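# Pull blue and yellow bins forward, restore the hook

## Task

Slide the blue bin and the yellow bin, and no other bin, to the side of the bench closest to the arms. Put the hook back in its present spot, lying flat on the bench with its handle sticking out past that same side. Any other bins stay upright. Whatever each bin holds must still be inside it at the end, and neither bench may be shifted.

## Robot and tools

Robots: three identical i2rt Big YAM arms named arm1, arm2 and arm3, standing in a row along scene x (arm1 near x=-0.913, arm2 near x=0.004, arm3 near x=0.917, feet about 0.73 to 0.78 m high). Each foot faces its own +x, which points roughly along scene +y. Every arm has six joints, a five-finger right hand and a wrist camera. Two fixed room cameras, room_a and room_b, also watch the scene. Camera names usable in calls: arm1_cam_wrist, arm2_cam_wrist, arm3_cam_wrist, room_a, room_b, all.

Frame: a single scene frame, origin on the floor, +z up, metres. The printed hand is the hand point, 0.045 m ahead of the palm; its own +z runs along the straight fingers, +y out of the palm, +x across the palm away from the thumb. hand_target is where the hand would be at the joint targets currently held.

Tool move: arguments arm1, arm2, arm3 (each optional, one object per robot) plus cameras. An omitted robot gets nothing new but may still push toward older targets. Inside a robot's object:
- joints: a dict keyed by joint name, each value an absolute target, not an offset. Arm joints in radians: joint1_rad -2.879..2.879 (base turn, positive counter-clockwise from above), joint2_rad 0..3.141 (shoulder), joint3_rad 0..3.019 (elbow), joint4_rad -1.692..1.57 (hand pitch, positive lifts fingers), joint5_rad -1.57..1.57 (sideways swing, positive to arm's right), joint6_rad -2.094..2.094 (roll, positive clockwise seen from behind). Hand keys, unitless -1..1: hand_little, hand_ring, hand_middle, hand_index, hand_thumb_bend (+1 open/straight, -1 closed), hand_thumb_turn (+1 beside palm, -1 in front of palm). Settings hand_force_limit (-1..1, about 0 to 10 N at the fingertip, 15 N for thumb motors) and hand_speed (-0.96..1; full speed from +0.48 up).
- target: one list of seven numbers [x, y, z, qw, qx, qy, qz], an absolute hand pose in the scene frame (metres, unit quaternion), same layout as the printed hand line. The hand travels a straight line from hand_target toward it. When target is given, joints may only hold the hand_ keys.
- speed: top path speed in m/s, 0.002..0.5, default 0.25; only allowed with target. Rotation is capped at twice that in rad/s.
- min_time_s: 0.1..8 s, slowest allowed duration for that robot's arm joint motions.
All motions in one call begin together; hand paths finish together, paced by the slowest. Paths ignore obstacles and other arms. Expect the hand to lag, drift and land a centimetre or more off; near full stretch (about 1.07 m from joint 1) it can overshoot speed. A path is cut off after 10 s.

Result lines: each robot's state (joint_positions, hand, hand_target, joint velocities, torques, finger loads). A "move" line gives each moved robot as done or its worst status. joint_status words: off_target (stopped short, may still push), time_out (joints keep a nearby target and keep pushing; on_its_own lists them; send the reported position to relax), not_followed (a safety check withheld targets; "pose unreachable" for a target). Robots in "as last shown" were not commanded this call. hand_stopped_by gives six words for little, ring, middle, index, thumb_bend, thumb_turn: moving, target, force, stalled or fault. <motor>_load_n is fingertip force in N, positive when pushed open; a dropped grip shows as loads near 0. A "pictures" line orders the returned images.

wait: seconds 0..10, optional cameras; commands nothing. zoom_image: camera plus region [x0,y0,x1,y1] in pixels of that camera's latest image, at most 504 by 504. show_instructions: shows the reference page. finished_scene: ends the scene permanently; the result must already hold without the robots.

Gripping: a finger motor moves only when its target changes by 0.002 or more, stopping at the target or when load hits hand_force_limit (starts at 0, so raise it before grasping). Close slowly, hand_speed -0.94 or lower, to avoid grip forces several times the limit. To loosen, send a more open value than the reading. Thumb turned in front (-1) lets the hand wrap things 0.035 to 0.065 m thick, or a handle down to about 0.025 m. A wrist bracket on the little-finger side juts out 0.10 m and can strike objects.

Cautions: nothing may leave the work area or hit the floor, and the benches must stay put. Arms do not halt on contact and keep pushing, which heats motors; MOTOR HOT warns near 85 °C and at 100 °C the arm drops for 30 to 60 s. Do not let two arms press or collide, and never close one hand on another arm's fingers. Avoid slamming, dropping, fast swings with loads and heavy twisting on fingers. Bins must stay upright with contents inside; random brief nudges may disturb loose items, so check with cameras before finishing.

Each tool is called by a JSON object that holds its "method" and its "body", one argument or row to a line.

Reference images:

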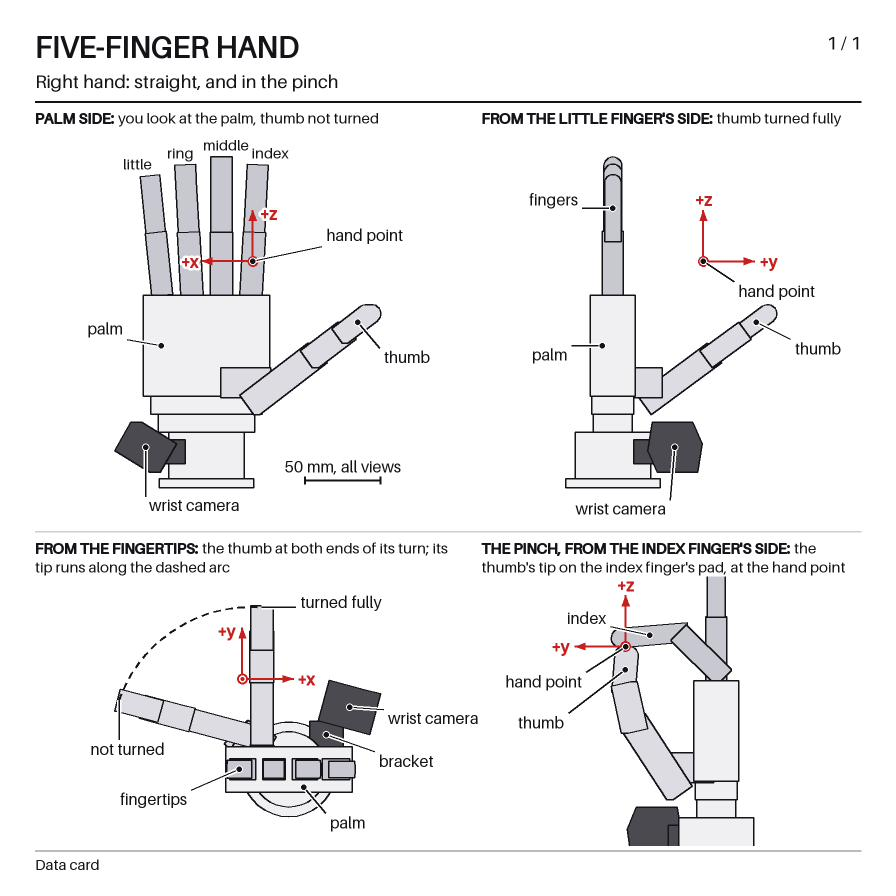

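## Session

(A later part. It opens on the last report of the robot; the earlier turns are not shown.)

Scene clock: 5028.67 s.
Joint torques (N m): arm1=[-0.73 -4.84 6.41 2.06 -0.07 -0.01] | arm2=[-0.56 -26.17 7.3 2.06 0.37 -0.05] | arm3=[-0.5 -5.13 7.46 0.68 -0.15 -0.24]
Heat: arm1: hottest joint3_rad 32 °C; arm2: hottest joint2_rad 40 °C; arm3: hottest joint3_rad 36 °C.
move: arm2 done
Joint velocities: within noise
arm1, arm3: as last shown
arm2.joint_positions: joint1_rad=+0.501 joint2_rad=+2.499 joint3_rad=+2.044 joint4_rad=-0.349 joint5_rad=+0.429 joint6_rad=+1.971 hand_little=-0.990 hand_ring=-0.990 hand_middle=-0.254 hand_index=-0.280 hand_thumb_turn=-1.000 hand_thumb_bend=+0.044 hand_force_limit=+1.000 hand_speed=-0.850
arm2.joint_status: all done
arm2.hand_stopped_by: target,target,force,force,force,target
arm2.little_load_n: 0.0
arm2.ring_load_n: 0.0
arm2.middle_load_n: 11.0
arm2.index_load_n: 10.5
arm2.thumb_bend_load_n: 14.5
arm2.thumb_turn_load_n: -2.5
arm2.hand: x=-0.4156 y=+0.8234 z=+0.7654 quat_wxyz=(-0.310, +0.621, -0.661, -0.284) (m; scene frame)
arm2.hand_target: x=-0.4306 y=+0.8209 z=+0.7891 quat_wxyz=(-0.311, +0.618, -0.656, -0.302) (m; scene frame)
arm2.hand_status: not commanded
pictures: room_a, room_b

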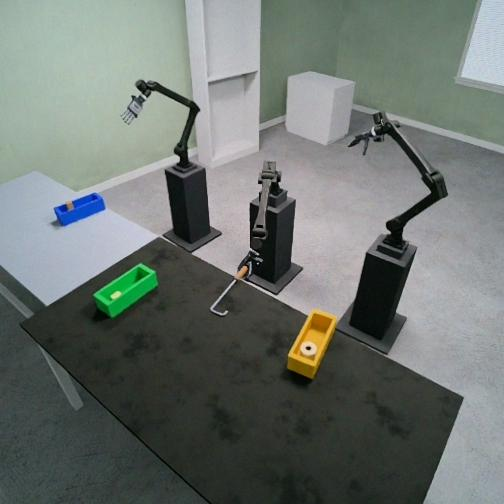

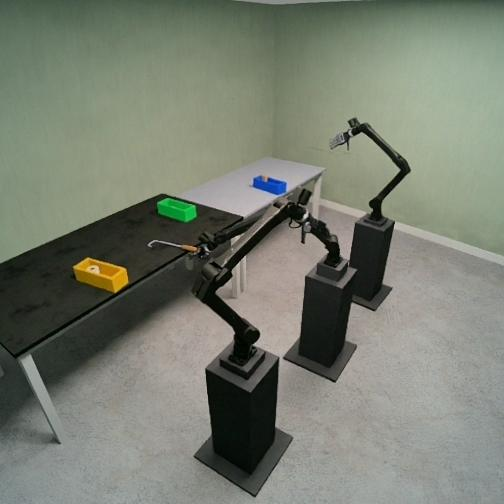

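{"method": "move", "body": {
  "arm2": {"joints":{"joint1_rad":0.527},"min_time_s":1.5},
  "cameras": ["room_a","room_b","arm2_cam_wrist"]
}}

{"method": "zoom_image", "body": {
  "camera": "room_b",
  "region": [130, 200, 230, 300]
}}

{"method": "zoom_image", "body": {
  "camera": "room_a",
  "region": [180, 240, 280, 340]
}}

Scene clock: 5052.60 s.
Joint torques (N m): arm1=[-0.56 -4.95 6.39 2.04 -0.08 -0.03] | arm2=[-0.56 -26.7 7.43 2.02 0.33 0] | arm3=[-1.08 -5.66 7.39 0.91 -0.18 -0.25]
Heat: arm1: hottest joint3_rad 32 °C; arm2: hottest joint2_rad 39 °C; arm3: hottest joint3_rad 36 °C.
move: arm2 done
Joint velocities: within noise
arm1.joint_positions: joint1_rad=-1.890 joint2_rad=+1.003 joint3_rad=+1.514 joint4_rad=-1.093 joint5_rad=+0.001 joint6_rad=+0.008 hand_little=+0.600 hand_ring=+0.600 hand_middle=+0.600 hand_index=+0.599 hand_thumb_turn=-1.000 hand_thumb_bend=+1.000 hand_force_limit=+0.700 hand_speed=-0.600
arm1.joint_status: not commanded
arm1.hand_stopped_by: target,target,target,target,target,target
arm1.little_load_n: -0.5
arm1.ring_load_n: 0.0
arm1.middle_load_n: 0.0
arm1.index_load_n: 0.0
arm1.thumb_bend_load_n: 0.0
arm1.thumb_turn_load_n: 0.0
arm1.hand: x=-0.5243 y=-0.0835 z=+1.2282 quat_wxyz=(-0.289, +0.519, -0.710, +0.379) (m; scene frame)
arm1.hand_target: x=-0.5279 y=-0.0868 z=+1.2205 quat_wxyz=(-0.281, +0.521, -0.714, +0.375) (m; scene frame)
arm1.hand_status: not commanded
arm2.joint_positions: joint1_rad=+0.512 joint2_rad=+2.499 joint3_rad=+2.044 joint4_rad=-0.349 joint5_rad=+0.429 joint6_rad=+1.971 hand_little=-0.990 hand_ring=-0.990 hand_middle=-0.254 hand_index=-0.280 hand_thumb_turn=-1.000 hand_thumb_bend=+0.044 hand_force_limit=+1.000 hand_speed=-0.850
arm2.joint_status: all done
arm2.hand_stopped_by: target,target,force,force,force,target
arm2.little_load_n: 0.0
arm2.ring_load_n: 0.0
arm2.middle_load_n: 11.0
arm2.index_load_n: 10.5
arm2.thumb_bend_load_n: 14.5
arm2.thumb_turn_load_n: -2.0
arm2.hand: x=-0.4248 y=+0.8187 z=+0.7653 quat_wxyz=(-0.308, +0.625, -0.658, -0.285) (m; scene frame)
arm2.hand_target: x=-0.4397 y=+0.8161 z=+0.7890 quat_wxyz=(-0.309, +0.622, -0.652, -0.304) (m; scene frame)
arm2.hand_status: not commanded
arm3.joint_positions: joint1_rad=+0.002 joint2_rad=+0.998 joint3_rad=+1.617 joint4_rad=-1.180 joint5_rad=+0.006 joint6_rad=-1.280 hand_little=+1.000 hand_ring=+1.000 hand_middle=+1.000 hand_index=+0.999 hand_thumb_turn=+0.000 hand_thumb_bend=+1.000 hand_force_limit=+1.000 hand_speed=-0.500
arm3.joint_status: not commanded
arm3.hand_stopped_by: target,target,target,target,target,target
arm3.little_load_n: 0.0
arm3.ring_load_n: 0.0
arm3.middle_load_n: 0.0
arm3.index_load_n: 0.0
arm3.thumb_bend_load_n: 0.0
arm3.thumb_turn_load_n: 0.0
arm3.hand: x=+0.9949 y=+0.3881 z=+1.2527 quat_wxyz=(-0.374, +0.722, +0.497, +0.302) (m; scene frame)
arm3.hand_target: x=+0.9987 y=+0.3856 z=+1.2468 quat_wxyz=(-0.366, +0.725, +0.500, +0.300) (m; scene frame)
arm3.hand_status: not commanded
pictures: arm2_cam_wrist, room_a, room_b
camera_calibration:
arm2_cam_wrist: T_world_to_cam=[[-0.980543, -0.0953352, -0.171598, -0.206989], [-0.185657, 0.166426, 0.968418, -0.959279], [-0.0637659, 0.981434, -0.180888, -0.575645], [0, 0, 0, 1]] pos_world=[-0.417766, 0.704874, 0.789337]

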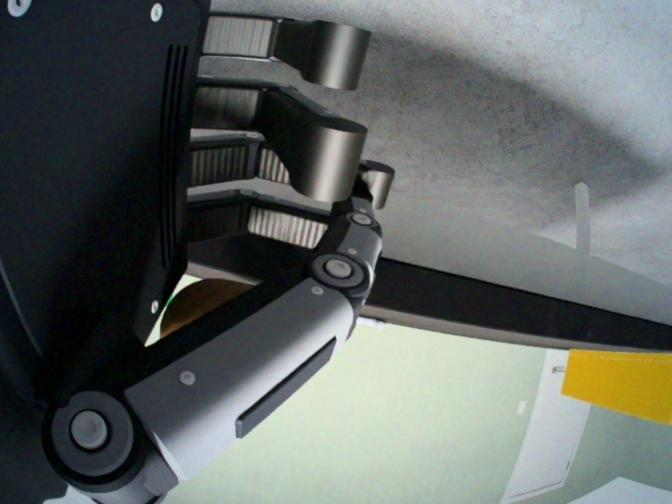

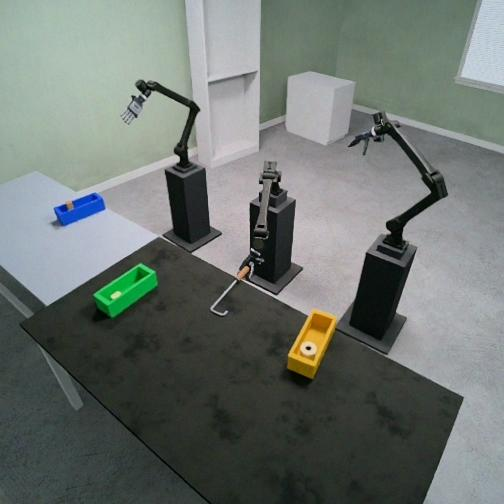

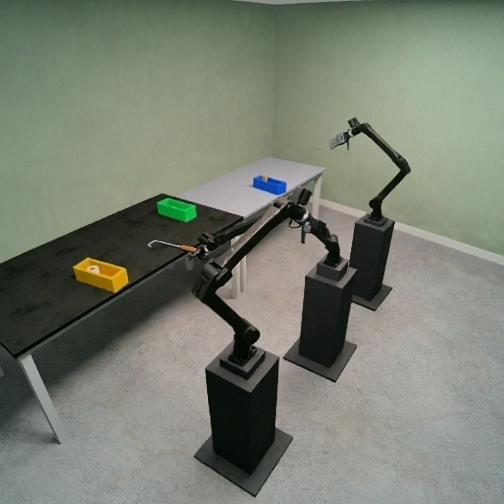

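Scaled by 5.040 from the camera's 504x504 image, which has a finer 720x720 frame.

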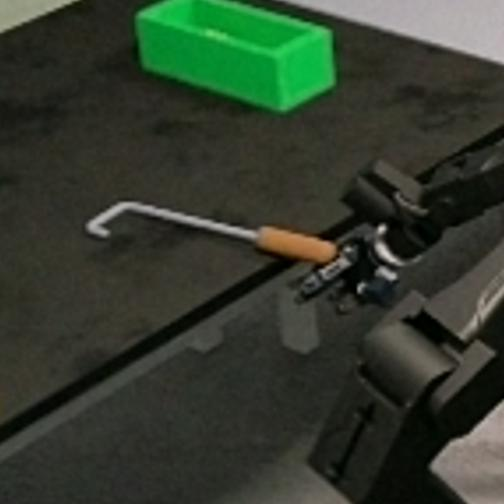

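Scaled by 5.040 from the camera's 504x504 image, which has a finer 720x720 frame.

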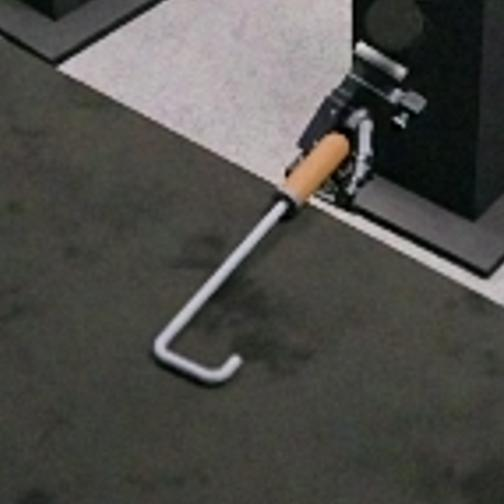

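{"method": "move", "body": {
  "arm2": {"joints":{"hand_thumb_bend":0.2,"hand_index":-0.08,"hand_middle":-0.08,"hand_ring":-0.6,"hand_little":-0.6,"hand_speed":-0.9}},
  "cameras": ["room_a","room_b","arm2_cam_wrist"]
}}

{"method": "zoom_image", "body": {
  "camera": "room_b",
  "region": [130, 200, 230, 300]
}}

{"method": "zoom_image", "body": {
  "camera": "room_a",
  "region": [180, 240, 280, 340]
}}

Scene clock: 5085.43 s.
Joint torques (N m): arm1=[-0.62 -4.84 6.5 2.02 -0.06 -0.05] | arm2=[-0.38 -27.16 7.17 1.92 0.38 -0.08] | arm3=[-1.2 -5.13 7.43 0.87 -0.13 -0.24]
Heat: arm1: hottest joint3_rad 32 °C; arm2: hottest joint2_rad 38 °C; arm3: hottest joint3_rad 36 °C.
move: arm2 done
Joint velocities: within noise
arm1, arm3: as last shown
arm1.index_load_n: -0.5
arm2.joint_positions: joint1_rad=+0.512 joint2_rad=+2.499 joint3_rad=+2.044 joint4_rad=-0.349 joint5_rad=+0.429 joint6_rad=+1.971 hand_little=-0.600 hand_ring=-0.600 hand_middle=-0.080 hand_index=-0.080 hand_thumb_turn=-1.000 hand_thumb_bend=+0.200 hand_force_limit=+1.000 hand_speed=-0.900
arm2.joint_status: all done
arm2.hand_stopped_by: target,target,target,target,target,target
arm2.little_load_n: 0.0
arm2.ring_load_n: 0.0
arm2.middle_load_n: 0.0
arm2.index_load_n: 0.0
arm2.thumb_bend_load_n: 0.0
arm2.thumb_turn_load_n: 0.0
arm2.hand: x=-0.4248 y=+0.8187 z=+0.7653 quat_wxyz=(-0.308, +0.625, -0.658, -0.285) (m; scene frame)
arm2.hand_target: x=-0.4397 y=+0.8161 z=+0.7890 quat_wxyz=(-0.309, +0.622, -0.652, -0.304) (m; scene frame)
arm2.hand_status: not commanded
pictures: arm2_cam_wrist, room_a, room_b
camera_calibration:
arm2_cam_wrist: T_world_to_cam=[[-0.980543, -0.0953352, -0.171598, -0.206989], [-0.185657, 0.166426, 0.968418, -0.959279], [-0.0637659, 0.981434, -0.180888, -0.575645], [0, 0, 0, 1]] pos_world=[-0.417766, 0.704874, 0.789337]

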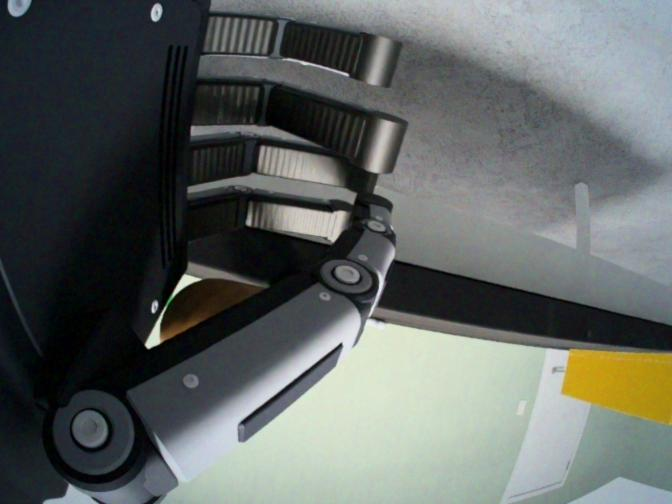

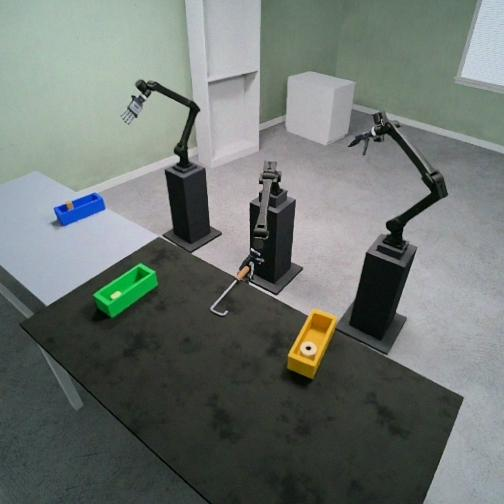

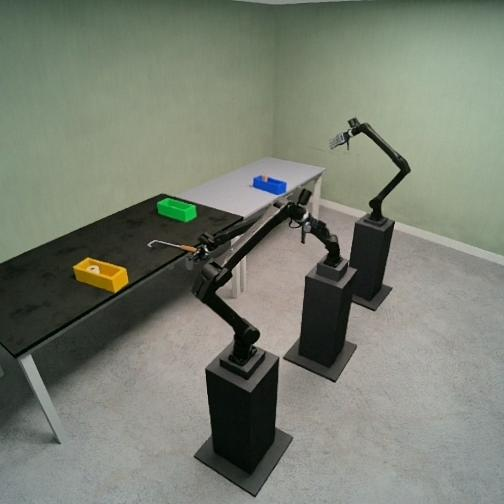

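Scaled by 5.040 from the camera's 504x504 image, which has a finer 720x720 frame.

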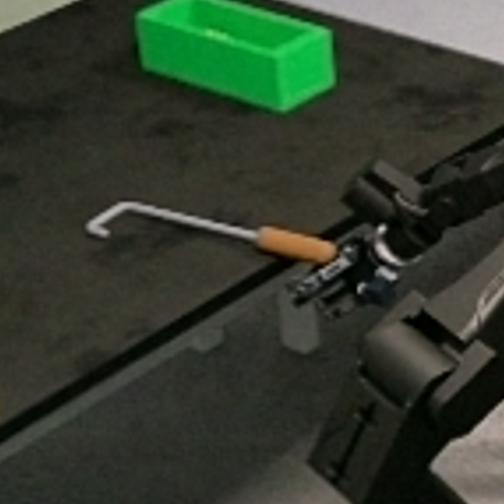

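Scaled by 5.040 from the camera's 504x504 image, which has a finer 720x720 frame.

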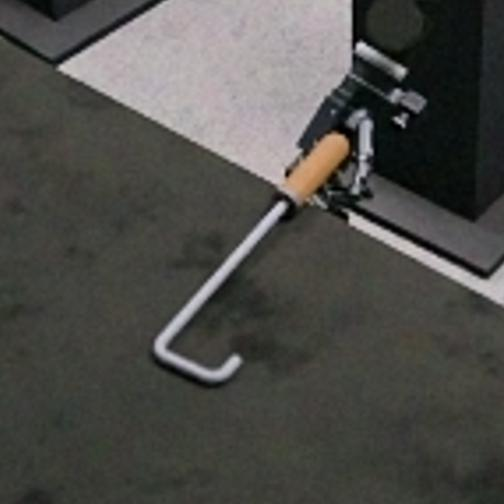

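{"method": "move", "body": {
  "arm2": {"joints":{"hand_thumb_bend":1.0,"hand_index":1.0,"hand_middle":1.0,"hand_ring":1.0,"hand_little":1.0,"hand_speed":-0.7}},
  "cameras": ["arm2_cam_wrist"]
}}

Scene clock: 5095.40 s.
Joint torques (N m): arm1=[-0.91 -4.95 6.42 2.06 -0.09 -0.04] | arm2=[-0.09 -27.11 7.17 2.03 0.35 -0.09] | arm3=[-0.62 -5.89 7.34 0.88 -0.18 -0.25]
Heat: arm1: hottest joint3_rad 32 °C; arm2: hottest joint2_rad 38 °C; arm3: hottest joint3_rad 36 °C.
move: arm2 done
Joint velocities: within noise
arm1, arm3: as last shown
arm1.little_load_n: 0.0
arm1.index_load_n: 0.0
arm2.joint_positions: joint1_rad=+0.512 joint2_rad=+2.499 joint3_rad=+2.044 joint4_rad=-0.349 joint5_rad=+0.429 joint6_rad=+1.971 hand_little=+1.000 hand_ring=+1.000 hand_middle=+1.000 hand_index=+1.000 hand_thumb_turn=-1.000 hand_thumb_bend=+1.000 hand_force_limit=+1.000 hand_speed=-0.700
arm2.joint_status: all done
arm2.hand_stopped_by: target,target,target,target,target,target
arm2.little_load_n: 0.0
arm2.ring_load_n: 0.0
arm2.middle_load_n: 0.0
arm2.index_load_n: 0.0
arm2.thumb_bend_load_n: 0.0
arm2.thumb_turn_load_n: 0.0
arm2.hand: x=-0.4248 y=+0.8187 z=+0.7653 quat_wxyz=(-0.308, +0.625, -0.658, -0.285) (m; scene frame)
arm2.hand_target: x=-0.4397 y=+0.8161 z=+0.7890 quat_wxyz=(-0.309, +0.622, -0.652, -0.304) (m; scene frame)
arm2.hand_status: not commanded
pictures: arm2_cam_wrist
camera_calibration:
arm2_cam_wrist: T_world_to_cam=[[-0.980543, -0.0953352, -0.171598, -0.206989], [-0.185657, 0.166426, 0.968418, -0.959279], [-0.0637659, 0.981434, -0.180888, -0.575645], [0, 0, 0, 1]] pos_world=[-0.417766, 0.704874, 0.789337]

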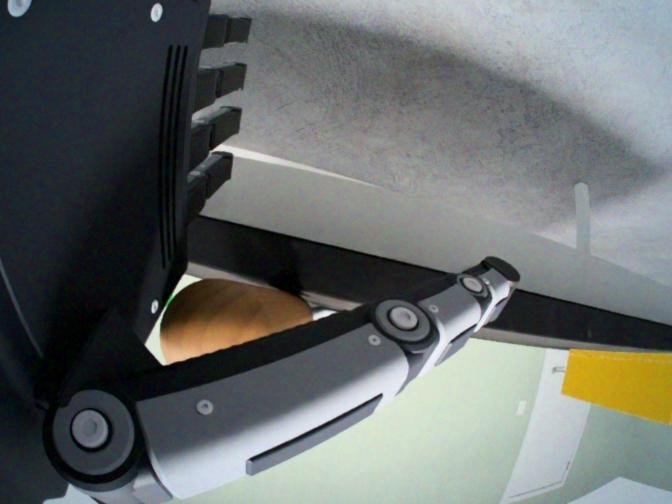

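{"method": "move", "body": {
  "arm2": {"target":[-0.4436,0.7553,0.8408,-0.309,0.622,-0.652,-0.304],"speed":0.05},
  "cameras": ["arm2_cam_wrist","room_a","room_b"]
}}

{"method": "zoom_image", "body": {
  "camera": "room_b",
  "region": [130, 200, 230, 300]
}}

{"method": "zoom_image", "body": {
  "camera": "room_a",
  "region": [180, 240, 280, 340]
}}

Scene clock: 5125.50 s.
Joint torques (N m): arm1=[-0.67 -4.78 6.49 2.06 -0.08 -0.04] | arm2=[-0.44 -26.7 6.95 2.29 0.46 0.04] | arm3=[-1.26 -4.42 7.5 0.84 -0.15 -0.27]
Heat: arm1: hottest joint3_rad 32 °C; arm2: hottest joint2_rad 39 °C; arm3: hottest joint3_rad 36 °C.
move: arm2 off_target
Joint velocities: within noise
arm1, arm3: as last shown
arm1.thumb_turn_load_n: 0.5
arm2.joint_positions: joint1_rad=+0.563 joint2_rad=+2.307 joint3_rad=+1.810 joint4_rad=-0.340 joint5_rad=+0.459 joint6_rad=+2.002 hand_little=+1.000 hand_ring=+1.000 hand_middle=+1.000 hand_index=+1.000 hand_thumb_turn=-1.000 hand_thumb_bend=+1.000 hand_force_limit=+1.000 hand_speed=-0.700
arm2.joint_status: not commanded
arm2.hand_stopped_by: target,target,target,target,target,target
arm2.little_load_n: 0.0
arm2.ring_load_n: 0.0
arm2.middle_load_n: 0.0
arm2.index_load_n: 0.0
arm2.thumb_bend_load_n: 0.0
arm2.thumb_turn_load_n: -0.5
arm2.hand: x=-0.4322 y=+0.7551 z=+0.8075 quat_wxyz=(-0.306, +0.633, -0.655, -0.277) (m; scene frame)
arm2.hand_target: x=-0.4435 y=+0.7551 z=+0.8404 quat_wxyz=(-0.309, +0.622, -0.652, -0.304) (m; scene frame)
arm2.hand_status: off_target (0.035 m and 3.3 deg from the pose sent, 0.101 m and 2.3 deg at the start)
arm3.thumb_turn_load_n: 0.5
pictures: arm2_cam_wrist, room_a, room_b
camera_calibration:
arm2_cam_wrist: T_world_to_cam=[[-0.977192, -0.108526, -0.182529, -0.192922], [-0.199917, 0.180292, 0.963083, -1.00322], [-0.0716109, 0.977608, -0.197876, -0.492799], [0, 0, 0, 1]] pos_world=[-0.424373, 0.6417, 0.833458]

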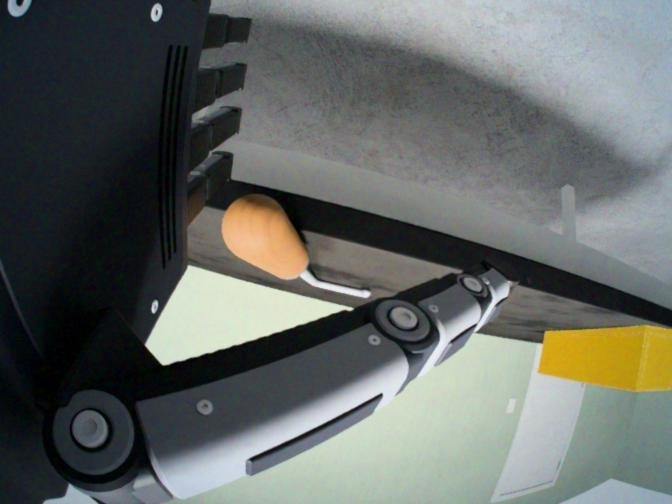

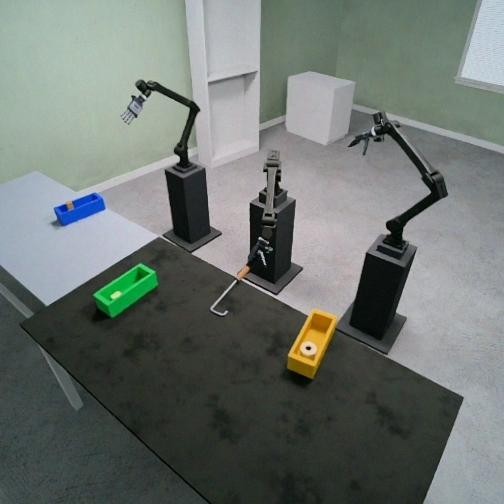

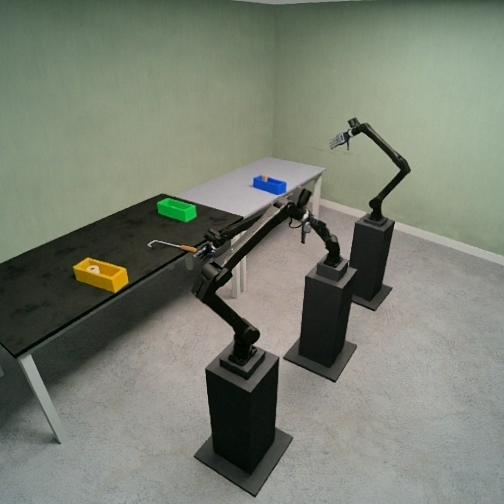

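Scaled by 5.040 from the camera's 504x504 image, which has a finer 720x720 frame.

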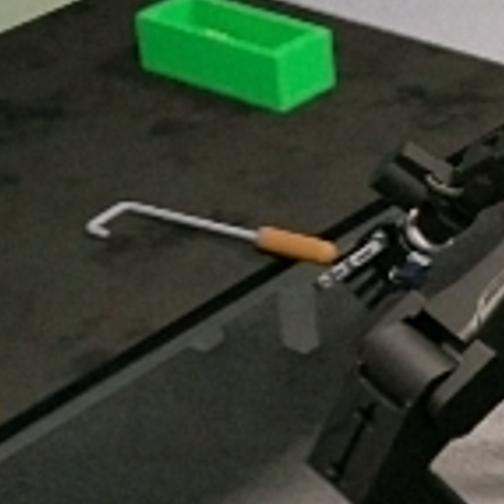

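Scaled by 5.040 from the camera's 504x504 image, which has a finer 720x720 frame.

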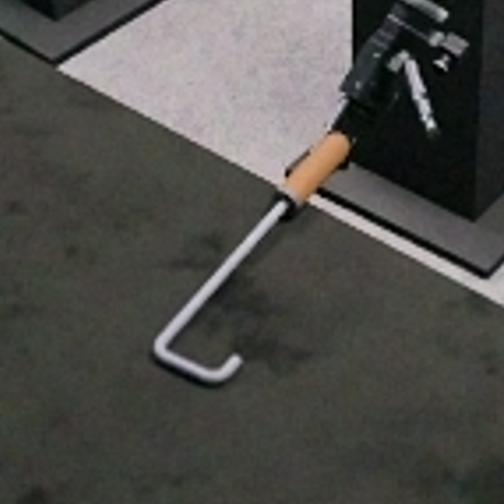

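{"method": "move", "body": {
  "arm2": {"joints":{"joint2_rad":2.10,"joint3_rad":1.63,"joint4_rad":-0.36},"min_time_s":2.5},
  "cameras": ["room_a","room_b","arm2_cam_wrist"]
}}

{"method": "zoom_image", "body": {
  "camera": "room_a",
  "region": [180, 240, 280, 340]
}}

{"method": "zoom_image", "body": {
  "camera": "room_b",
  "region": [130, 200, 230, 300]
}}

Scene clock: 5179.00 s.
Joint torques (N m): arm1=[-0.73 -5.07 6.46 2.06 -0.07 -0.04] | arm2=[-0.91 -24.41 6.94 0.69 0.47 -0.01] | arm3=[-0.32 -4.78 7.45 0.81 -0.17 -0.26]
Heat: arm1: hottest joint3_rad 32 °C; arm2: hottest joint2_rad 38 °C; arm3: hottest joint3_rad 36 °C.
move: arm2 done
Joint velocities: within noise
arm1, arm3: as last shown
arm1.thumb_turn_load_n: 0.0
arm2.joint_positions: joint1_rad=+0.563 joint2_rad=+2.133 joint3_rad=+1.633 joint4_rad=-0.348 joint5_rad=+0.459 joint6_rad=+2.002 hand_little=+1.000 hand_ring=+1.000 hand_middle=+1.000 hand_index=+1.000 hand_thumb_turn=-1.000 hand_thumb_bend=+1.000 hand_force_limit=+1.000 hand_speed=-0.700
arm2.joint_status: all done
arm2.hand_stopped_by: target,target,target,target,target,target
arm2.little_load_n: 0.0
arm2.ring_load_n: 0.0
arm2.middle_load_n: 0.0
arm2.index_load_n: 0.0
arm2.thumb_bend_load_n: 0.0
arm2.thumb_turn_load_n: 0.0
arm2.hand: x=-0.4066 y=+0.7147 z=+0.8530 quat_wxyz=(-0.305, +0.635, -0.655, -0.273) (m; scene frame)
arm2.hand_target: x=-0.4135 y=+0.7093 z=+0.8761 quat_wxyz=(-0.305, +0.632, -0.654, -0.283) (m; scene frame)
arm2.hand_status: not commanded
arm3.thumb_turn_load_n: 0.0
pictures: arm2_cam_wrist, room_a, room_b
camera_calibration:
arm2_cam_wrist: T_world_to_cam=[[-0.976087, -0.110155, -0.187402, -0.158155], [-0.205696, 0.189219, 0.960148, -1.04086], [-0.0703053, 0.975737, -0.207353, -0.432473], [0, 0, 0, 1]] pos_world=[-0.398879, 0.601509, 0.880069]

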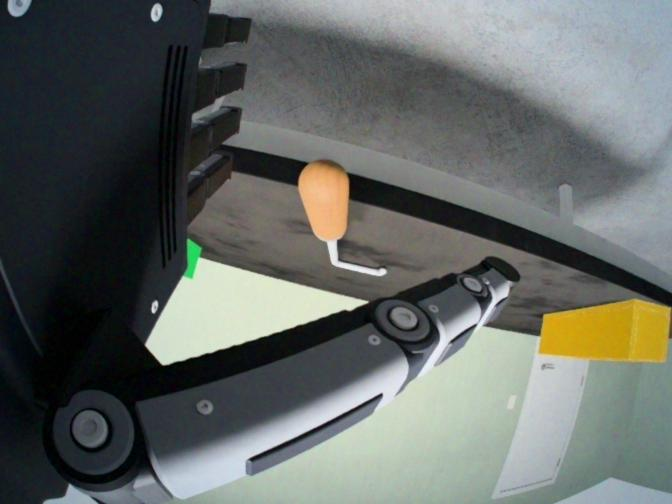

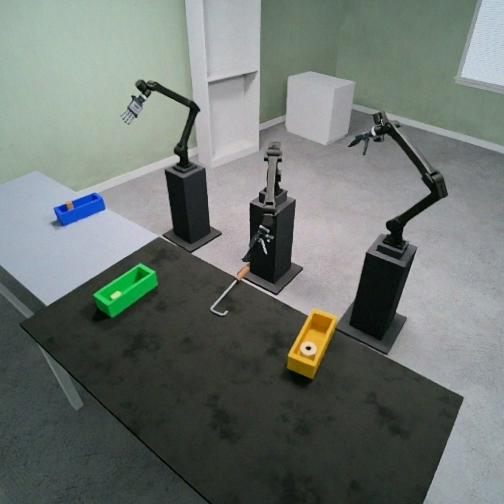

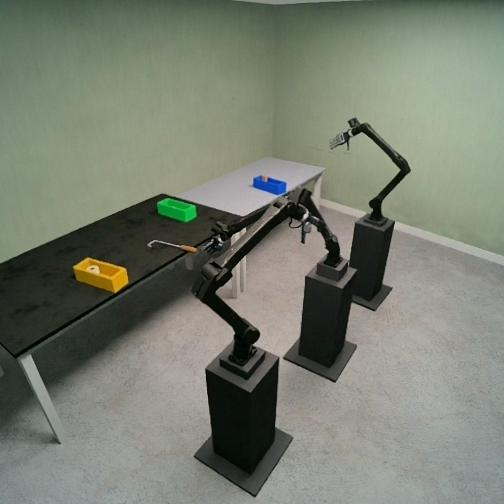

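Scaled by 5.040 from the camera's 504x504 image, which has a finer 720x720 frame.

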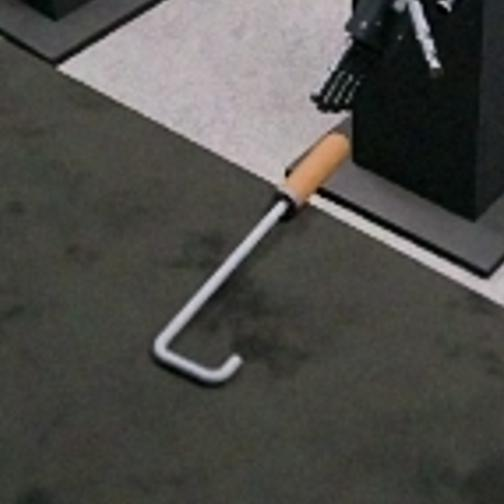

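Scaled by 5.040 from the camera's 504x504 image, which has a finer 720x720 frame.

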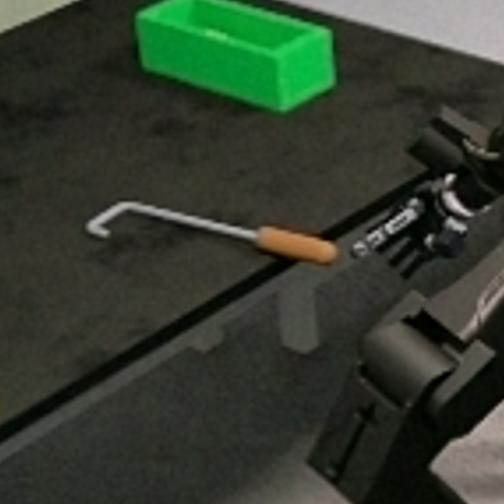

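{"method": "move", "body": {
  "arm2": {"joints":{"joint2_rad":1.6,"joint3_rad":1.62,"joint4_rad":-0.8},"min_time_s":3.5},
  "cameras": []
}}

{"method": "move", "body": {
  "arm2": {"joints":{"joint1_rad":0.3,"joint2_rad":1.05,"joint3_rad":1.602,"joint4_rad":-1.15,"joint5_rad":0.1,"joint6_rad":1.2},"min_time_s":4},
  "cameras": ["room_a","room_b"]
}}

{"method": "zoom_image", "body": {
  "camera": "room_a",
  "region": [40, 180, 360, 400]
}}

{"method": "zoom_image", "body": {
  "camera": "room_b",
  "region": [60, 160, 310, 310]
}}

Scene clock: 5202.10 s.
Joint torques (N m): arm1=[-0.62 -5.07 6.48 2.04 -0.08 -0.02] | arm2=[0.5 -17.14 7.8 0.83 0.45 0.01] | arm3=[-0.97 -5.42 7.51 0.57 -0.17 -0.25]
Heat: arm1: hottest joint3_rad 32 °C; arm2: hottest joint2_rad 38 °C; arm3: hottest joint3_rad 36 °C.
move: arm2 done
Joint velocities: within noise
arm1, arm3: as last shown
arm2.joint_positions: joint1_rad=+0.563 joint2_rad=+1.621 joint3_rad=+1.623 joint4_rad=-0.788 joint5_rad=+0.459 joint6_rad=+2.002 hand_little=+1.000 hand_ring=+1.000 hand_middle=+1.000 hand_index=+1.000 hand_thumb_turn=-1.000 hand_thumb_bend=+1.000 hand_force_limit=+1.000 hand_speed=-0.700
arm2.joint_status: all done
arm2.hand_stopped_by: target,target,target,target,target,target
arm2.little_load_n: 0.0
arm2.ring_load_n: 0.0
arm2.middle_load_n: 0.0
arm2.index_load_n: 0.0
arm2.thumb_bend_load_n: 0.0
arm2.thumb_turn_load_n: 0.0
arm2.hand: x=-0.3450 y=+0.6148 z=+1.1407 quat_wxyz=(-0.310, +0.622, -0.653, -0.300) (m; scene frame)
arm2.hand_target: x=-0.3475 y=+0.6054 z=+1.1513 quat_wxyz=(-0.309, +0.621, -0.652, -0.306) (m; scene frame)
arm2.hand_status: not commanded
arm3.thumb_turn_load_n: 0.5
pictures: none
No camera images: "cameras" was empty.

Scene clock: 5206.73 s.
Joint torques (N m): arm1=[-0.32 -5.01 6.48 2.03 -0.05 -0.01] | arm2=[-1.79 -4.84 7.32 1.4 0.01 -0.16] | arm3=[-1.38 -5.36 7.57 0.7 -0.22 -0.29]
Heat: arm1: hottest joint3_rad 32 °C; arm2: hottest joint2_rad 38 °C; arm3: hottest joint3_rad 36 °C.
move: arm2 done
Joint velocities: within noise
arm1, arm3: as last shown
arm2.joint_positions: joint1_rad=+0.313 joint2_rad=+1.061 joint3_rad=+1.605 joint4_rad=-1.138 joint5_rad=+0.103 joint6_rad=+1.209 hand_little=+1.000 hand_ring=+1.000 hand_middle=+1.000 hand_index=+1.000 hand_thumb_turn=-1.000 hand_thumb_bend=+1.000 hand_force_limit=+1.000 hand_speed=-0.700
arm2.joint_status: all done
arm2.hand_stopped_by: target,target,target,target,target,target
arm2.little_load_n: 0.0
arm2.ring_load_n: 0.0
arm2.middle_load_n: 0.0
arm2.index_load_n: 0.0
arm2.thumb_bend_load_n: 0.0
arm2.thumb_turn_load_n: 0.0
arm2.hand: x=-0.1866 y=+0.4006 z=+1.3294 quat_wxyz=(-0.374, +0.786, -0.397, -0.292) (m; scene frame)
arm2.hand_target: x=-0.1801 y=+0.3967 z=+1.3289 quat_wxyz=(-0.374, +0.786, -0.399, -0.288) (m; scene frame)
arm2.hand_status: not commanded
pictures: room_a, room_b

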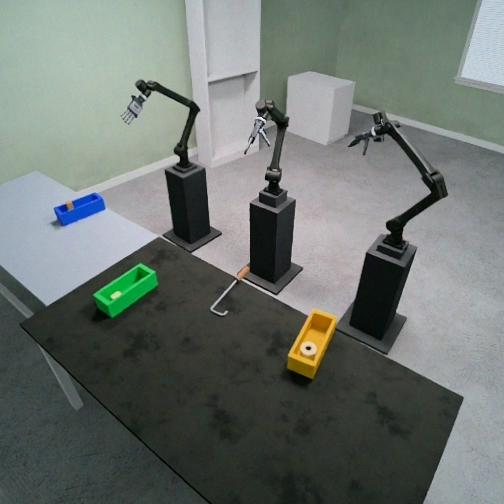

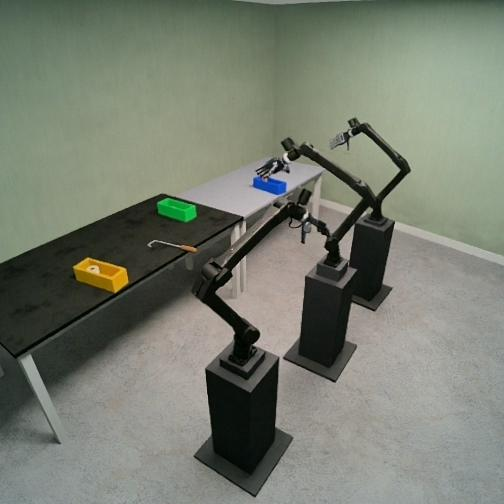

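Scaled by 1.575 from the camera's 504x504 image, which has a finer 720x720 frame.

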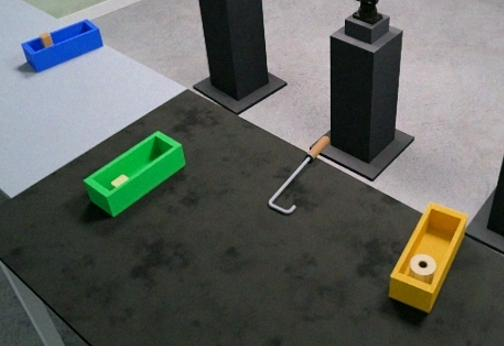

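Scaled by 2.016 from the camera's 504x504 image, which has a finer 720x720 frame.

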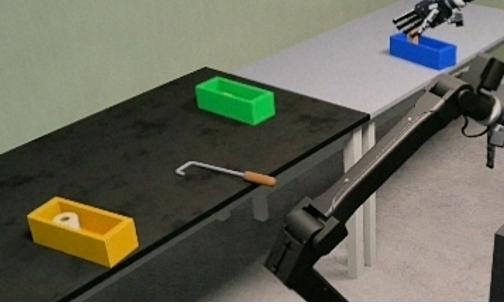

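{"method": "finished_scene", "body": {

}}

The scene is finished: the task was done.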